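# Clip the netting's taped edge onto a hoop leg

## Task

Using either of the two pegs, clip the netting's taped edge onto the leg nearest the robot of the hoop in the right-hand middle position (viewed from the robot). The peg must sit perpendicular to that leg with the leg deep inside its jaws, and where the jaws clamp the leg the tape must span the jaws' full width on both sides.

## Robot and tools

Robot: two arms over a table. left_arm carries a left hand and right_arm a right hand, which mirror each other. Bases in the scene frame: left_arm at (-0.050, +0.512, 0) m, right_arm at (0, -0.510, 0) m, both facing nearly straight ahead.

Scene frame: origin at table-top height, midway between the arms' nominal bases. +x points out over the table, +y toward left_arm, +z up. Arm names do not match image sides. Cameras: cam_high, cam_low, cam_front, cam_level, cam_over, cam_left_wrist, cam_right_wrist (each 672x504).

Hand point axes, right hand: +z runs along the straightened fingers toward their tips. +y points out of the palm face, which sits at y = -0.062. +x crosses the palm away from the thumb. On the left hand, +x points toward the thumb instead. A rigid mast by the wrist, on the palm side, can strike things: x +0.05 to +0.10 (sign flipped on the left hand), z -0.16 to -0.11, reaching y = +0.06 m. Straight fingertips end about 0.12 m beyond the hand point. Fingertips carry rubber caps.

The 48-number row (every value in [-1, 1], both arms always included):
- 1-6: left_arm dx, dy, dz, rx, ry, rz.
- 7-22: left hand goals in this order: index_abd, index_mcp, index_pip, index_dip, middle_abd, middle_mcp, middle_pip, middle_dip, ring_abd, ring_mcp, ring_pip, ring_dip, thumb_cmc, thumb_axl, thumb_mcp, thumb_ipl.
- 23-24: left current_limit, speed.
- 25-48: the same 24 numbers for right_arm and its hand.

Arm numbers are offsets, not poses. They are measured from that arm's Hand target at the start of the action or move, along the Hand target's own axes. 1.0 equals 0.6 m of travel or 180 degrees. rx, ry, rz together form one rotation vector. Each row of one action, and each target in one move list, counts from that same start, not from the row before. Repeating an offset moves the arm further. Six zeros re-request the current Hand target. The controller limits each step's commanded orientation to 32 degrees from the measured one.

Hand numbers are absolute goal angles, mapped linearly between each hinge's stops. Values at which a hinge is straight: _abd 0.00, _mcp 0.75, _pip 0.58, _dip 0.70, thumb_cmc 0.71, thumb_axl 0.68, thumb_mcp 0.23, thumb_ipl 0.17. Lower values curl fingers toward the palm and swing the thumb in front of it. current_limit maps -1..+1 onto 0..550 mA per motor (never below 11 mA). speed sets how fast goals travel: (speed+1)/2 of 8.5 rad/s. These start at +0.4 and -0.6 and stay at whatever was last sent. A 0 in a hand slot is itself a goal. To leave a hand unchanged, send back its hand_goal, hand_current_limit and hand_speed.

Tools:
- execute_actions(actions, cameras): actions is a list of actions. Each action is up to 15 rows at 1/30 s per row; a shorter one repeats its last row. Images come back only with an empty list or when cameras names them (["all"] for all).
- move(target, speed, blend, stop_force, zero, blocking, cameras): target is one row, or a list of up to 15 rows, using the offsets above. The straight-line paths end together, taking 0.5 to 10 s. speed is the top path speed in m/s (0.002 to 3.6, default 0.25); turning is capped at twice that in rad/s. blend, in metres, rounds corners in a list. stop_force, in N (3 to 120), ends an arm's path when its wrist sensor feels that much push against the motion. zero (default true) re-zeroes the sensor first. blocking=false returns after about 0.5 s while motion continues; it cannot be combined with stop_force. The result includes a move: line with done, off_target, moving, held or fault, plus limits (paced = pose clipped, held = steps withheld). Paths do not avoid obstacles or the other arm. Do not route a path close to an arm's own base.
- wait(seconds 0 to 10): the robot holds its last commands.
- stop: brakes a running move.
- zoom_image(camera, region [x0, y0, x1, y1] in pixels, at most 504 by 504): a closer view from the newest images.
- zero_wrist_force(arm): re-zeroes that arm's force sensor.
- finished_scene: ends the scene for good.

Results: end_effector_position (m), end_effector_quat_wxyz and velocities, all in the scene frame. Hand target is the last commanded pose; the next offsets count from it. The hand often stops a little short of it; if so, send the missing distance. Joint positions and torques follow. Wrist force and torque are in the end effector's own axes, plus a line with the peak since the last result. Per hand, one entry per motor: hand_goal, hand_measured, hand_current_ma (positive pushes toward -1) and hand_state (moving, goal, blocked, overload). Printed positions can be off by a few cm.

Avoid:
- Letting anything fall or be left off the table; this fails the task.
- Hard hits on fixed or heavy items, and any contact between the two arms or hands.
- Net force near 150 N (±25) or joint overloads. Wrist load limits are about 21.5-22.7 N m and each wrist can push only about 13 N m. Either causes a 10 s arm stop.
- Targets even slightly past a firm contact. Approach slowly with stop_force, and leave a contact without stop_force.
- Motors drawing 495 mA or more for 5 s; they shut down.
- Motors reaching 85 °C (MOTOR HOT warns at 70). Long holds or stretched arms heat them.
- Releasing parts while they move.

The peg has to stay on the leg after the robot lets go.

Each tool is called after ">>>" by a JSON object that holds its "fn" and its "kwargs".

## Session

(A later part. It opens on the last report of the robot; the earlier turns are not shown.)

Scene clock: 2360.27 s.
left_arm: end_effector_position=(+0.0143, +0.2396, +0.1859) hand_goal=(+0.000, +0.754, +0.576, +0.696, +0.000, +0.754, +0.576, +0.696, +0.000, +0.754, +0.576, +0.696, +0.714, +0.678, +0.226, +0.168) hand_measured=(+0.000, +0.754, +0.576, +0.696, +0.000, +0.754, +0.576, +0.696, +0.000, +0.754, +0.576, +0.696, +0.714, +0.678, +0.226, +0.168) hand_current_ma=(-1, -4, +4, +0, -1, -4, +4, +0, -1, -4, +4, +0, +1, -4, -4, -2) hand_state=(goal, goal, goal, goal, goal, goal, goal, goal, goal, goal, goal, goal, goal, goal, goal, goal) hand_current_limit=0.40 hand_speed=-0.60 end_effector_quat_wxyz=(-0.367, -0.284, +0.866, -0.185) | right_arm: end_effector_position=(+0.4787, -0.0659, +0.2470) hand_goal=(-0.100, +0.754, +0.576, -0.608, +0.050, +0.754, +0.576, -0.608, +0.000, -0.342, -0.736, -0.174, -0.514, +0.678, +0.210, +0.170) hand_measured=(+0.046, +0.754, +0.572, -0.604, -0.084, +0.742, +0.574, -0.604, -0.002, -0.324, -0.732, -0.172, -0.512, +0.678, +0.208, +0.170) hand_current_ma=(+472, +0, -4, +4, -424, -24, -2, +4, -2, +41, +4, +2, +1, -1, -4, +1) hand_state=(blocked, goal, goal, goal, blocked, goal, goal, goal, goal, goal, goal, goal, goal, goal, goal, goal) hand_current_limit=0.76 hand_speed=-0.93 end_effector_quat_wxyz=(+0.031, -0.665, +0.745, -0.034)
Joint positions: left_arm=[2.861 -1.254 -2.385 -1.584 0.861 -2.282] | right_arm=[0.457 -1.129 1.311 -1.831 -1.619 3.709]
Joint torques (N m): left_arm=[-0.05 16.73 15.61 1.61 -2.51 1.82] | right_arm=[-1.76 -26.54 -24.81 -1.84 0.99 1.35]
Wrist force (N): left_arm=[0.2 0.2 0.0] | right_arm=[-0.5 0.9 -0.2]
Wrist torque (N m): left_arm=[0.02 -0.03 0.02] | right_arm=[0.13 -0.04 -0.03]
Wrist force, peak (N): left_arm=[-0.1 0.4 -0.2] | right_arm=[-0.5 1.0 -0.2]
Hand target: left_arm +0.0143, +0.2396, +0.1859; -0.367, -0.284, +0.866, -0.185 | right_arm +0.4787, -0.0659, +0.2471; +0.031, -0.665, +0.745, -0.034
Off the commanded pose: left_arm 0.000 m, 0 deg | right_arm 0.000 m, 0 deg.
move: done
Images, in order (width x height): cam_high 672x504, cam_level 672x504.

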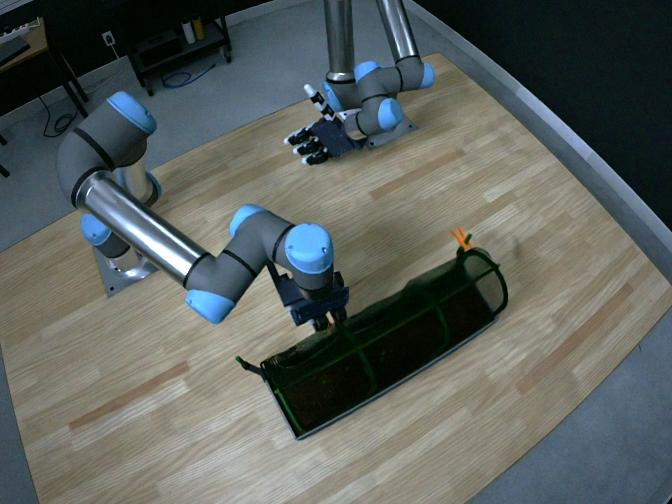

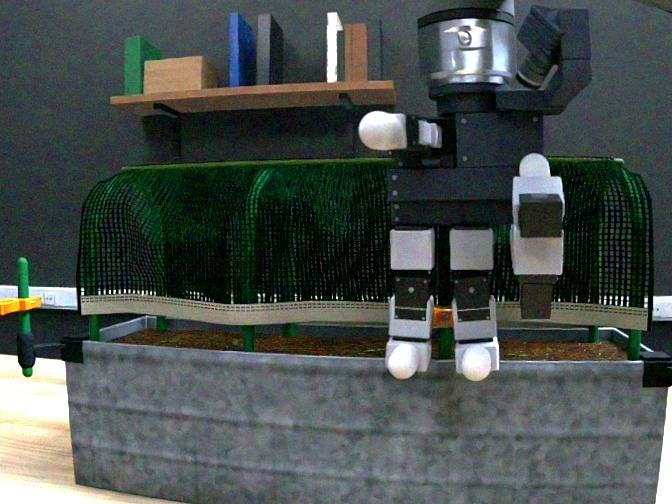

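>>> {"fn": "move", "kwargs": {"target": [0,0,0,0,0,0,0,0.754,0.576,0.696,0,0.754,0.576,0.696,0,0.754,0.576,0.696,0.714,0.678,0.226,0.168,0.4,-0.6,0,0,0,0,0,0,0.14,0.753,0.576,-0.609,-0.18,0.753,0.576,-0.609,0,-0.342,-0.737,-0.174,-0.514,0.677,0.21,0.17,0.4,-0.95], "cameras": ["cam_level", "cam_high"]}}

>>> {"fn": "zoom_image", "kwargs": {"camera": "cam_level", "region": [410, 280, 480, 350]}}

>>> {"fn": "zoom_image", "kwargs": {"camera": "cam_high", "region": [310, 300, 370, 360]}}

Scene clock: 2370.53 s.
left_arm: end_effector_position=(+0.0143, +0.2396, +0.1859) hand_goal=(+0.000, +0.754, +0.576, +0.696, +0.000, +0.754, +0.576, +0.696, +0.000, +0.754, +0.576, +0.696, +0.714, +0.678, +0.226, +0.168) hand_measured=(+0.000, +0.754, +0.576, +0.696, +0.000, +0.754, +0.576, +0.696, +0.000, +0.754, +0.576, +0.696, +0.714, +0.678, +0.226, +0.168) hand_current_ma=(-1, -4, +4, +0, -1, -4, +4, +0, -1, -4, +4, +0, +1, -4, -4, -2) hand_state=(goal, goal, goal, goal, goal, goal, goal, goal, goal, goal, goal, goal, goal, goal, goal, goal) hand_current_limit=0.40 hand_speed=-0.60 end_effector_quat_wxyz=(-0.367, -0.284, +0.866, -0.185) | right_arm: end_effector_position=(+0.4787, -0.0659, +0.2471) hand_goal=(+0.140, +0.754, +0.576, -0.608, -0.180, +0.754, +0.576, -0.608, +0.000, -0.342, -0.736, -0.174, -0.514, +0.678, +0.210, +0.170) hand_measured=(+0.174, +0.748, +0.574, -0.604, -0.218, +0.742, +0.574, -0.604, -0.002, -0.324, -0.732, -0.172, -0.512, +0.678, +0.208, +0.170) hand_current_ma=(+72, -10, -3, +4, -82, -24, -2, +4, -2, +41, +4, +2, +1, -1, -4, +1) hand_state=(blocked, goal, goal, goal, blocked, goal, goal, goal, goal, goal, goal, goal, goal, goal, goal, goal) hand_current_limit=0.40 hand_speed=-0.95 end_effector_quat_wxyz=(+0.031, -0.665, +0.745, -0.034)
Joint positions: left_arm=[2.861 -1.254 -2.385 -1.584 0.861 -2.282] | right_arm=[0.457 -1.129 1.311 -1.831 -1.619 3.71]
Joint torques (N m): left_arm=[-0.54 18.29 13.64 1.68 -2.69 2.01] | right_arm=[8.29 -26.13 -30.53 -1.77 0.06 1.25]
Wrist force (N): left_arm=[0.0 0.2 -0.4] | right_arm=[-0.3 1.4 -0.5]
Wrist torque (N m): left_arm=[0.04 -0.01 -0.01] | right_arm=[0.11 -0.05 0.01]
Wrist force, peak (N): left_arm=[0.2 0.3 -0.5] | right_arm=[-0.6 1.6 -0.7]
Hand target: left_arm +0.0143, +0.2396, +0.1859; -0.367, -0.284, +0.866, -0.185 | right_arm +0.4787, -0.0659, +0.2471; +0.031, -0.665, +0.745, -0.034
Off the commanded pose: left_arm 0.000 m, 0 deg | right_arm 0.000 m, 0 deg.
move: done
Images, in order (width x height): cam_high 672x504, cam_level 672x504.

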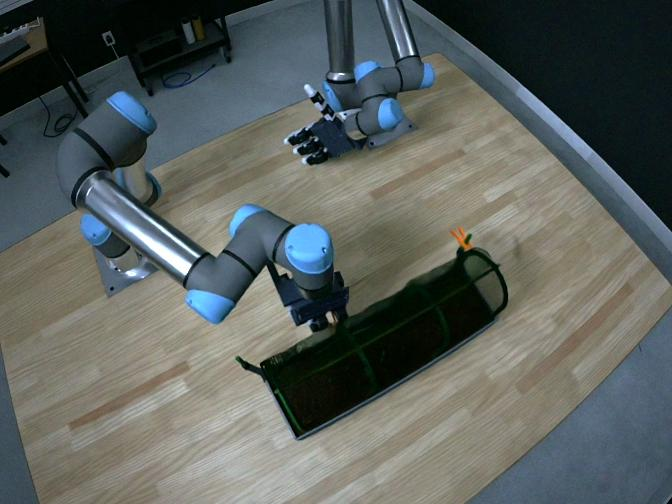

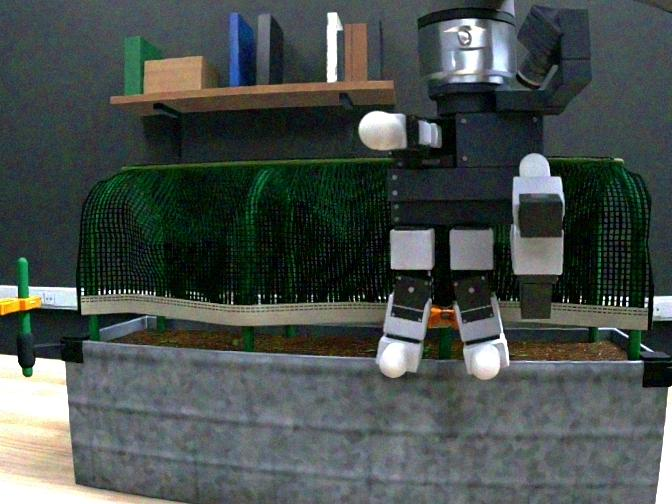

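Scaled by 7.200 from the camera's 672x504 image, which has a finer 960x720 frame.

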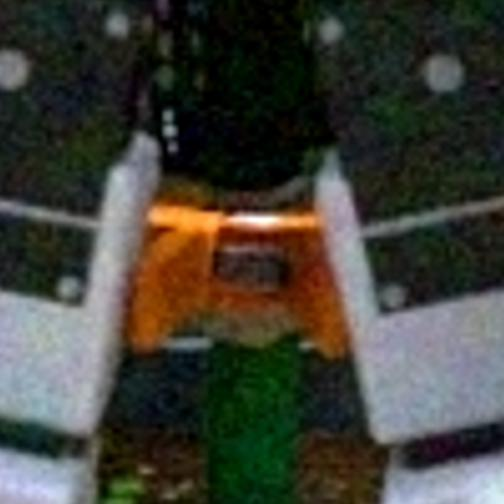

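Scaled by 8.400 from the camera's 672x504 image, which has a finer 960x720 frame.

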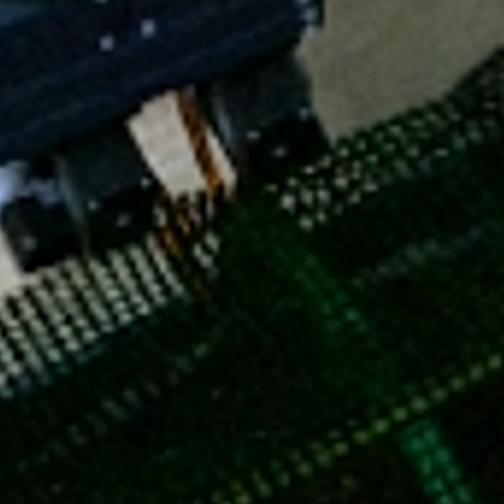

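>>> {"fn": "move", "kwargs": {"target": [0,0,0,0,0,0,0,0.754,0.576,0.696,0,0.754,0.576,0.696,0,0.754,0.576,0.696,0.714,0.678,0.226,0.168,0.4,-0.6,0,0,0,0,0,0,0.4,0.753,0.576,-0.609,-0.44,0.753,0.576,-0.609,0,-0.342,-0.737,-0.174,-0.514,0.677,0.21,0.17,0.4,-0.95], "cameras": ["cam_level", "cam_high"]}}

>>> {"fn": "zoom_image", "kwargs": {"camera": "cam_level", "region": [400, 270, 490, 360]}}

>>> {"fn": "zoom_image", "kwargs": {"camera": "cam_high", "region": [310, 300, 370, 360]}}

Scene clock: 2377.73 s.
left_arm: end_effector_position=(+0.0143, +0.2396, +0.1859) hand_goal=(+0.000, +0.754, +0.576, +0.696, +0.000, +0.754, +0.576, +0.696, +0.000, +0.754, +0.576, +0.696, +0.714, +0.678, +0.226, +0.168) hand_measured=(+0.000, +0.754, +0.576, +0.696, +0.000, +0.754, +0.576, +0.696, +0.000, +0.754, +0.576, +0.696, +0.714, +0.678, +0.226, +0.168) hand_current_ma=(-1, -4, +4, +0, -1, -4, +4, +0, -1, -4, +4, +0, +1, -4, -4, -2) hand_state=(goal, goal, goal, goal, goal, goal, goal, goal, goal, goal, goal, goal, goal, goal, goal, goal) hand_current_limit=0.40 hand_speed=-0.60 end_effector_quat_wxyz=(-0.367, -0.284, +0.866, -0.185) | right_arm: end_effector_position=(+0.4787, -0.0659, +0.2471) hand_goal=(+0.400, +0.754, +0.576, -0.608, -0.440, +0.754, +0.576, -0.608, +0.000, -0.342, -0.736, -0.174, -0.514, +0.678, +0.210, +0.170) hand_measured=(+0.394, +0.748, +0.574, -0.604, -0.432, +0.748, +0.574, -0.604, -0.002, -0.324, -0.732, -0.172, -0.512, +0.678, +0.208, +0.170) hand_current_ma=(-8, -9, -3, +4, +11, -11, -2, +4, -2, +41, +4, +2, +1, -1, -4, +1) hand_state=(goal, goal, goal, goal, goal, goal, goal, goal, goal, goal, goal, goal, goal, goal, goal, goal) hand_current_limit=0.40 hand_speed=-0.95 end_effector_quat_wxyz=(+0.031, -0.665, +0.745, -0.034)
Joint positions: left_arm=[2.861 -1.254 -2.385 -1.584 0.861 -2.282] | right_arm=[0.457 -1.129 1.311 -1.831 -1.619 3.71]
Joint torques (N m): left_arm=[0.19 18.02 14.6 1.55 -2.83 1.91] | right_arm=[9.76 -27.24 -29.21 -1.9 -0.68 1.28]
Wrist force (N): left_arm=[0.0 -0.2 0.0] | right_arm=[-0.1 -0.1 0.3]
Wrist torque (N m): left_arm=[-0.04 0.00 0.00] | right_arm=[0.10 -0.07 0.00]
Wrist force, peak (N): left_arm=[0.1 0.5 -0.4] | right_arm=[-0.3 1.7 -0.8]
Hand target: left_arm +0.0143, +0.2396, +0.1859; -0.367, -0.284, +0.866, -0.185 | right_arm +0.4787, -0.0659, +0.2471; +0.031, -0.665, +0.745, -0.034
Off the commanded pose: left_arm 0.000 m, 0 deg | right_arm 0.000 m, 0 deg.
move: done
Images, in order (width x height): cam_high 672x504, cam_level 672x504.

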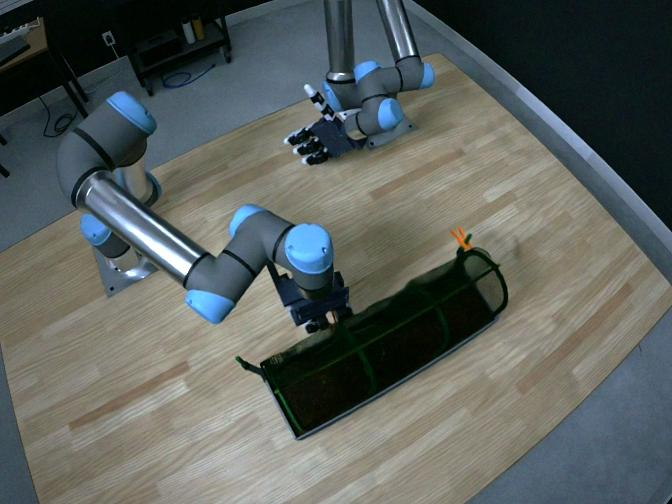

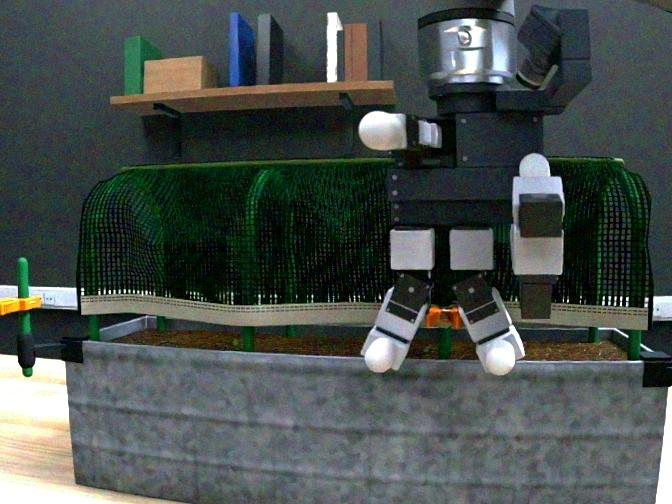

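Scaled by 5.600 from the camera's 672x504 image, which has a finer 960x720 frame.

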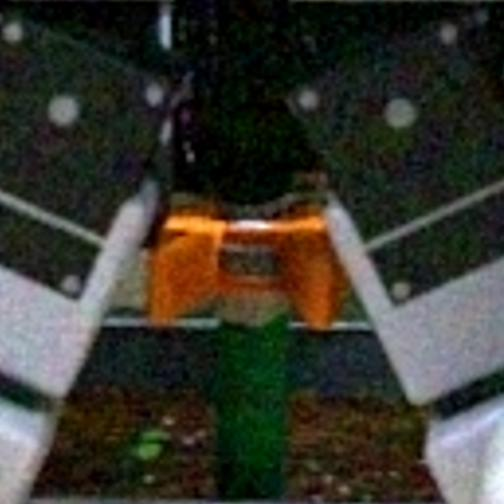

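Scaled by 8.400 from the camera's 672x504 image, which has a finer 960x720 frame.

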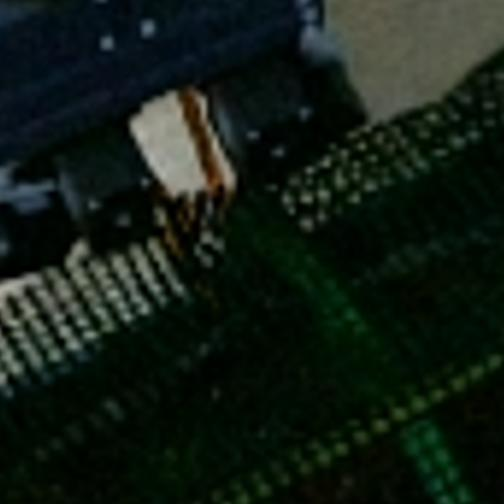

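>>> {"fn": "move", "kwargs": {"target": [0,0,0,0,0,0,0,0.754,0.576,0.696,0,0.754,0.576,0.696,0,0.754,0.576,0.696,0.714,0.678,0.226,0.168,0.4,-0.6,0.0111,0.10733,-0.00976,0,0,0,0.4,0.753,0.576,-0.609,-0.44,0.753,0.576,-0.609,0,-0.342,-0.737,-0.174,-0.514,0.677,0.21,0.17,0.4,-0.95], "speed": 0.05, "stop_force": 4, "cameras": ["cam_level", "cam_high", "cam_over"]}}

>>> {"fn": "zoom_image", "kwargs": {"camera": "cam_level", "region": [400, 270, 490, 360]}}

>>> {"fn": "zoom_image", "kwargs": {"camera": "cam_high", "region": [310, 290, 390, 370]}}

>>> {"fn": "zoom_image", "kwargs": {"camera": "cam_over", "region": [330, 210, 430, 300]}}

Scene clock: 2392.63 s.
left_arm: end_effector_position=(+0.0143, +0.2396, +0.1859) hand_goal=(+0.000, +0.754, +0.576, +0.696, +0.000, +0.754, +0.576, +0.696, +0.000, +0.754, +0.576, +0.696, +0.714, +0.678, +0.226, +0.168) hand_measured=(+0.000, +0.754, +0.576, +0.696, +0.000, +0.754, +0.576, +0.696, +0.000, +0.754, +0.576, +0.696, +0.714, +0.678, +0.226, +0.168) hand_current_ma=(-1, -4, +4, +0, -1, -4, +4, +0, -1, -4, +4, +0, +1, -4, -4, -2) hand_state=(goal, goal, goal, goal, goal, goal, goal, goal, goal, goal, goal, goal, goal, goal, goal, goal) hand_current_limit=0.40 hand_speed=-0.60 end_effector_quat_wxyz=(-0.367, -0.284, +0.866, -0.185) | right_arm: end_effector_position=(+0.4137, -0.0652, +0.2470) hand_goal=(+0.400, +0.754, +0.576, -0.608, -0.440, +0.754, +0.576, -0.608, +0.000, -0.342, -0.736, -0.174, -0.514, +0.678, +0.210, +0.170) hand_measured=(+0.394, +0.752, +0.574, -0.604, -0.432, +0.750, +0.574, -0.604, -0.002, -0.324, -0.732, -0.172, -0.512, +0.678, +0.208, +0.170) hand_current_ma=(-8, -1, -3, +4, +10, -7, -2, +4, -2, +41, +4, +2, +1, -1, -4, +1) hand_state=(goal, goal, goal, goal, goal, goal, goal, goal, goal, goal, goal, goal, goal, goal, goal, goal) hand_current_limit=0.40 hand_speed=-0.95 end_effector_quat_wxyz=(+0.031, -0.665, +0.745, -0.034)
Joint positions: left_arm=[2.861 -1.254 -2.385 -1.584 0.861 -2.282] | right_arm=[0.505 -1.248 1.479 -1.877 -1.623 3.757]
Joint torques (N m): left_arm=[-0.32 18.52 12.5 1.91 -2.8 1.97] | right_arm=[-7.47 -22 -31.83 -0.64 0.97 -1.37]
Wrist force (N): left_arm=[0.2 -0.1 -0.2] | right_arm=[-0.4 -0.3 0.0]
Wrist torque (N m): left_arm=[0.00 -0.04 0.02] | right_arm=[0.10 -0.03 -0.20]
Wrist force, peak (N): left_arm=[-0.2 0.4 -0.4] | right_arm=[-1.3 0.0 -0.2]
Hand target: left_arm +0.0143, +0.2396, +0.1859; -0.367, -0.284, +0.866, -0.185 | right_arm +0.4137, -0.0652, +0.2470; +0.031, -0.665, +0.745, -0.034
Off the commanded pose: left_arm 0.000 m, 0 deg | right_arm 0.000 m, 0 deg.
move: done
Images, in order (width x height): cam_high 672x504, cam_level 672x504, cam_over 672x504.

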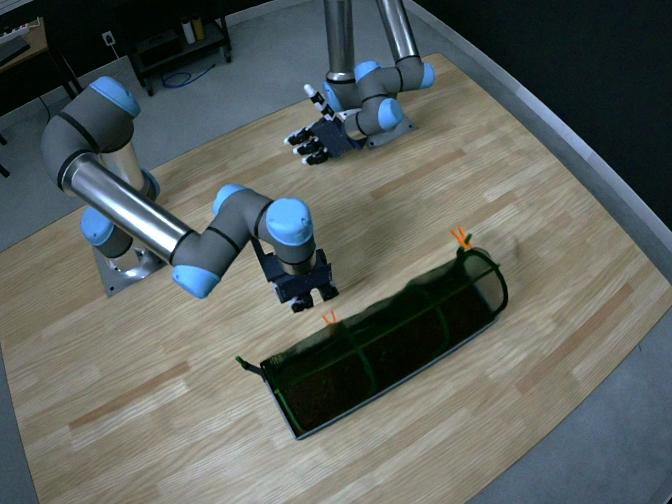

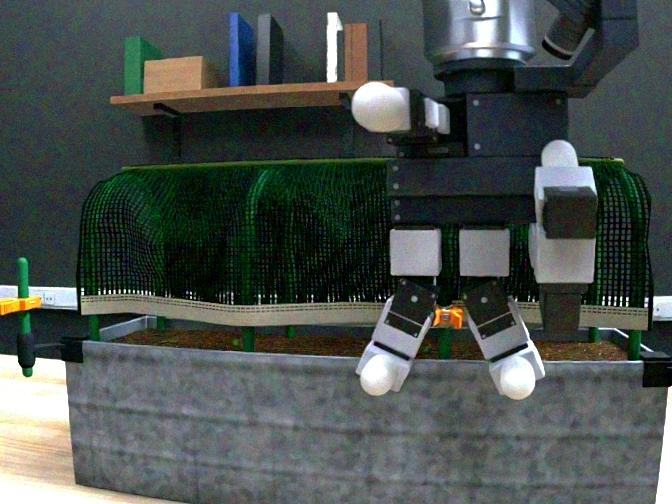

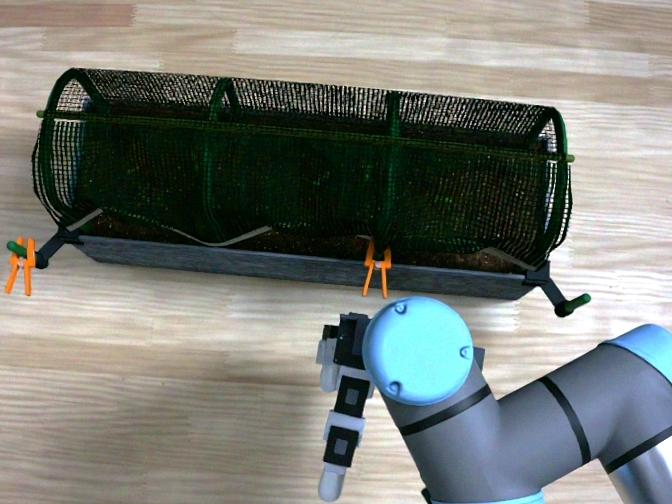

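Scaled by 5.600 from the camera's 672x504 image, which has a finer 960x720 frame.

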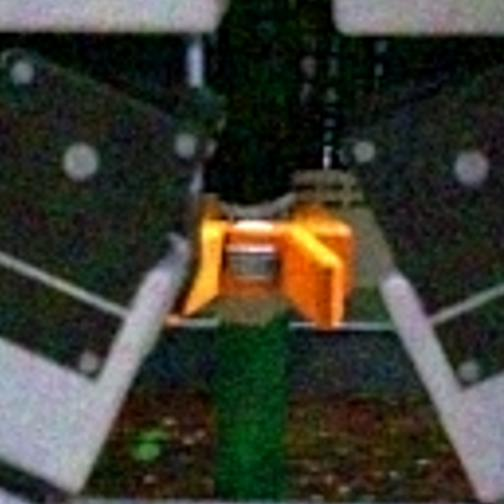

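Scaled by 6.300 from the camera's 672x504 image, which has a finer 960x720 frame.

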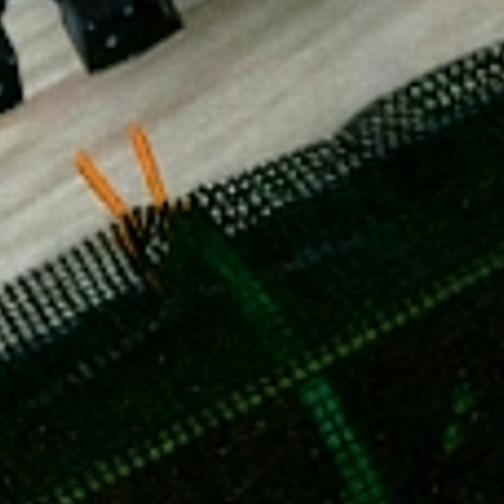

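Scaled by 5.040 from the camera's 672x504 image, which has a finer 960x720 frame.

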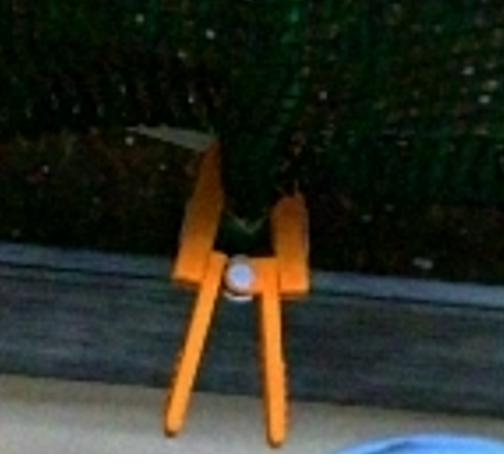

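>>> {"fn": "move", "kwargs": {"target": [[0,0,0,0,0,0,0,0.754,0.576,0.696,0,0.754,0.576,0.696,0,0.754,0.576,0.696,0.714,0.678,0.226,0.168,0.4,-0.6,0.0058,0.0662,-0.006,0,0,0,0.4,0.753,0.576,-0.609,-0.44,0.753,0.576,-0.609,0,-0.342,-0.737,-0.174,-0.514,0.677,0.21,0.17,0.4,-0.95],[0,0,0,0,0,0,0,0.754,0.576,0.696,0,0.754,0.576,0.696,0,0.754,0.576,0.696,0.714,0.678,0.226,0.168,0.4,-0.6,0.2782,0.0855,-0.0078,0,0,0,0.4,0.753,0.576,-0.609,-0.44,0.753,0.576,-0.609,0,-0.342,-0.737,-0.174,-0.514,0.677,0.21,0.17,0.4,-0.95]], "speed": 0.15, "blend": [0.02, 0], "cameras": ["cam_level", "cam_high", "cam_over", "cam_front", "cam_low"]}}

>>> {"fn": "zoom_image", "kwargs": {"camera": "cam_level", "region": [410, 280, 480, 350]}}

>>> {"fn": "zoom_image", "kwargs": {"camera": "cam_over", "region": [345, 220, 415, 300]}}

>>> {"fn": "zoom_image", "kwargs": {"camera": "cam_front", "region": [330, 200, 450, 300]}}

>>> {"fn": "zoom_image", "kwargs": {"camera": "cam_low", "region": [280, 130, 360, 190]}}

Scene clock: 2416.00 s.
left_arm: end_effector_position=(+0.0143, +0.2396, +0.1859) hand_goal=(+0.000, +0.754, +0.576, +0.696, +0.000, +0.754, +0.576, +0.696, +0.000, +0.754, +0.576, +0.696, +0.714, +0.678, +0.226, +0.168) hand_measured=(+0.000, +0.754, +0.576, +0.696, +0.000, +0.754, +0.576, +0.696, +0.000, +0.754, +0.576, +0.696, +0.714, +0.678, +0.226, +0.168) hand_current_ma=(-1, -4, +4, +0, -1, -4, +4, +0, -1, -4, +4, +0, +1, -4, -4, -2) hand_state=(goal, goal, goal, goal, goal, goal, goal, goal, goal, goal, goal, goal, goal, goal, goal, goal) hand_current_limit=0.40 hand_speed=-0.60 end_effector_quat_wxyz=(-0.367, -0.284, +0.866, -0.185) | right_arm: end_effector_position=(+0.3437, -0.2252, +0.2468) hand_goal=(+0.400, +0.754, +0.576, -0.608, -0.440, +0.754, +0.576, -0.608, +0.000, -0.342, -0.736, -0.174, -0.514, +0.678, +0.210, +0.170) hand_measured=(+0.396, +0.752, +0.574, -0.604, -0.434, +0.750, +0.574, -0.604, -0.002, -0.324, -0.732, -0.172, -0.512, +0.678, +0.208, +0.170) hand_current_ma=(-6, -2, -2, +4, +9, -5, -2, +4, -2, +41, +4, +2, +2, -1, -4, +1) hand_state=(goal, goal, goal, goal, goal, goal, goal, goal, goal, goal, goal, goal, goal, goal, goal, goal) hand_current_limit=0.40 hand_speed=-0.95 end_effector_quat_wxyz=(+0.031, -0.665, +0.745, -0.034)
Joint positions: left_arm=[2.861 -1.254 -2.385 -1.584 0.861 -2.282] | right_arm=[0.279 -1.609 1.9 -1.947 -1.605 3.532]
Joint torques (N m): left_arm=[-0.9 18.92 13.5 1.81 -2.45 1.98] | right_arm=[0.06 -17.79 -27.52 -1.27 -0.92 -0.52]
Wrist force (N): left_arm=[0.1 0.2 -0.4] | right_arm=[-0.4 -0.1 0.2]
Wrist torque (N m): left_arm=[0.05 -0.01 0.00] | right_arm=[0.12 -0.04 -0.02]
Wrist force, peak (N): left_arm=[0.3 0.1 -0.4] | right_arm=[-3.6 4.0 -0.6]
Hand target: left_arm +0.0143, +0.2396, +0.1859; -0.367, -0.284, +0.866, -0.185 | right_arm +0.3437, -0.2253, +0.2468; +0.031, -0.665, +0.745, -0.034
Off the commanded pose: left_arm 0.000 m, 0 deg | right_arm 0.000 m, 0 deg.
move: done
Images, in order (width x height): cam_high 672x504, cam_low 672x504, cam_front 672x504, cam_level 672x504, cam_over 672x504.

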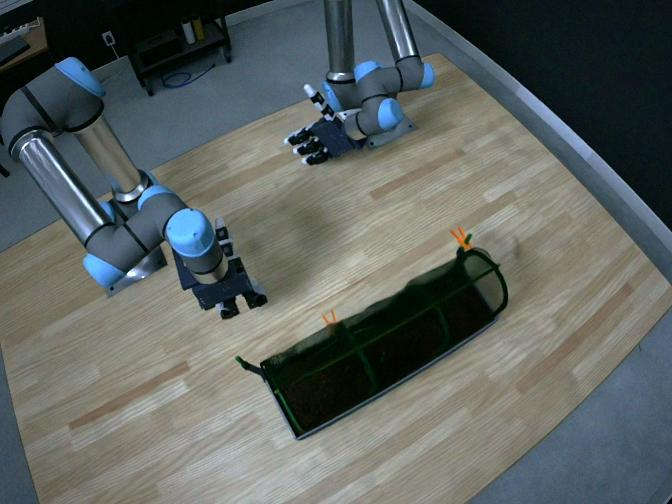

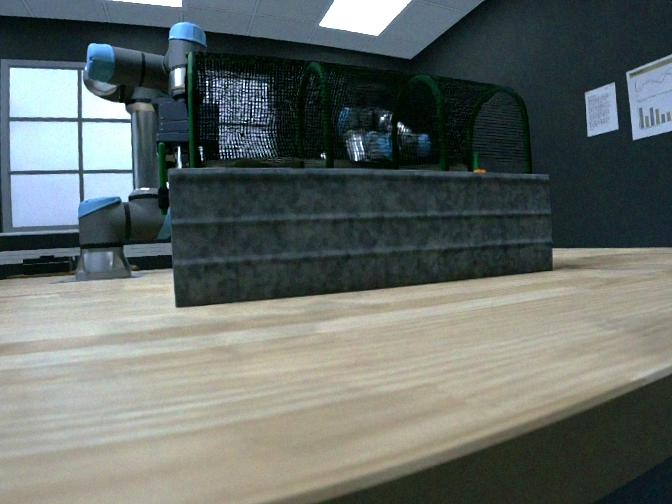

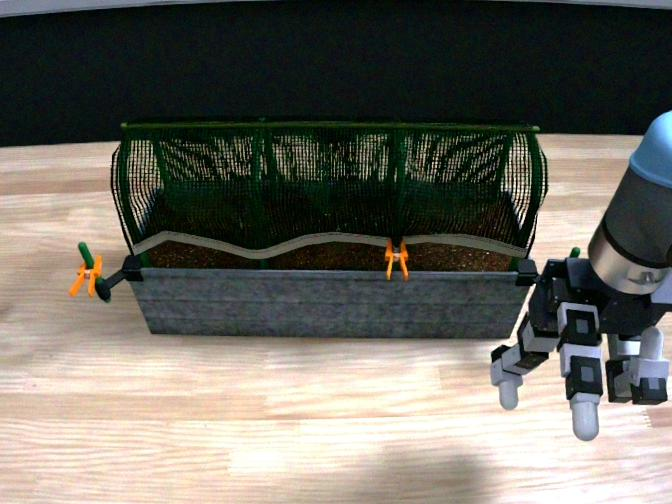

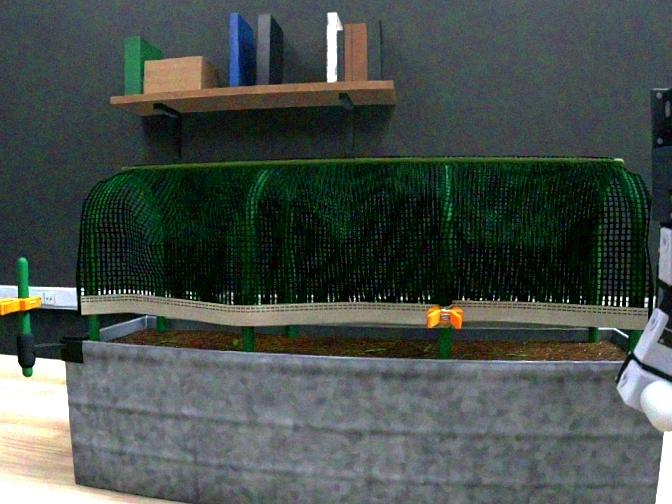

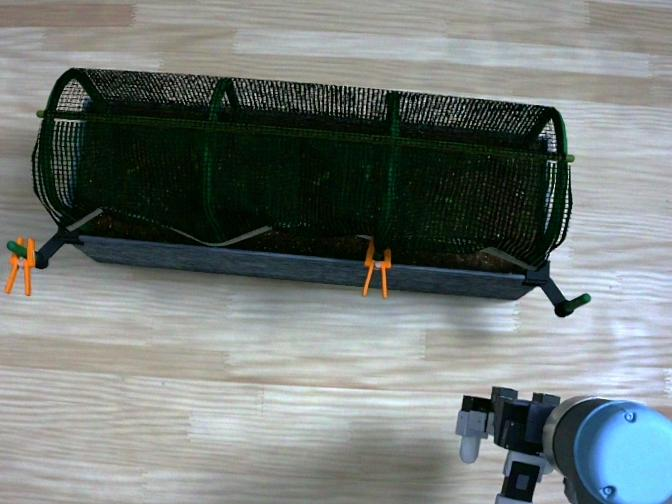

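Scaled by 7.200 from the camera's 672x504 image, which has a finer 960x720 frame.

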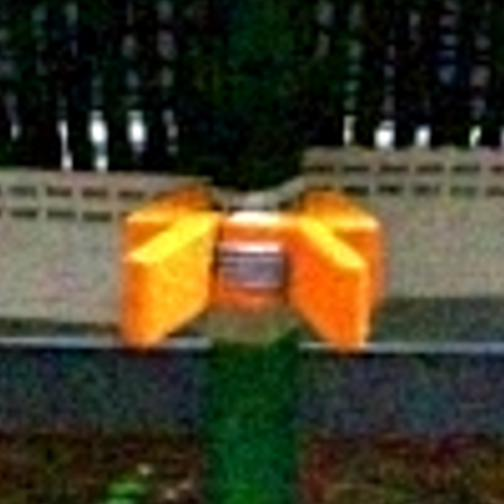

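Scaled by 6.300 from the camera's 672x504 image, which has a finer 960x720 frame.

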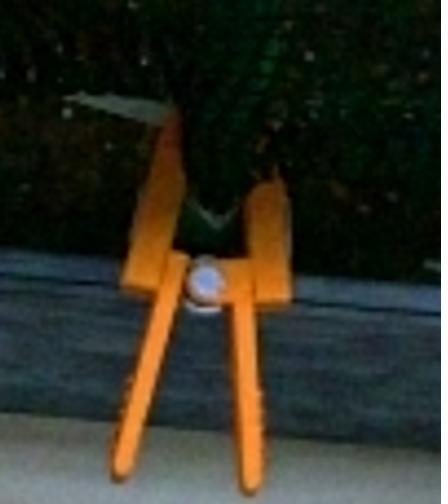

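Scaled by 4.200 from the camera's 672x504 image, which has a finer 960x720 frame.

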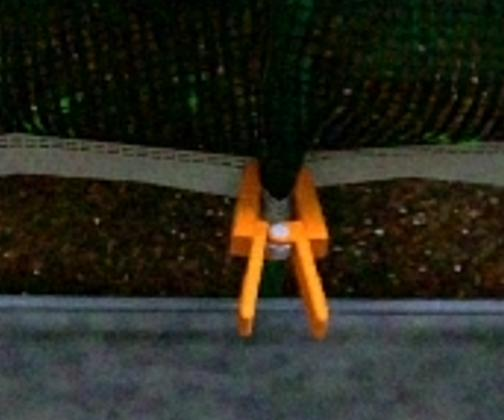

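Scaled by 6.300 from the camera's 672x504 image, which has a finer 960x720 frame.

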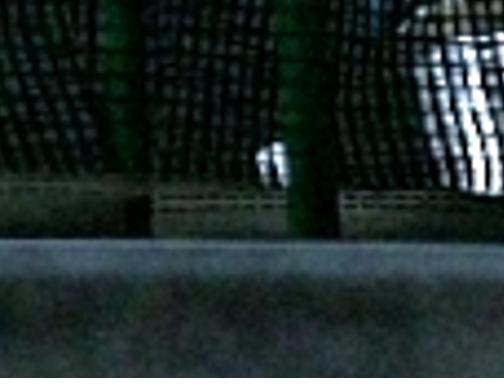

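>>> {"fn": "finished_scene", "kwargs": {}}

The scene is finished: the task was done.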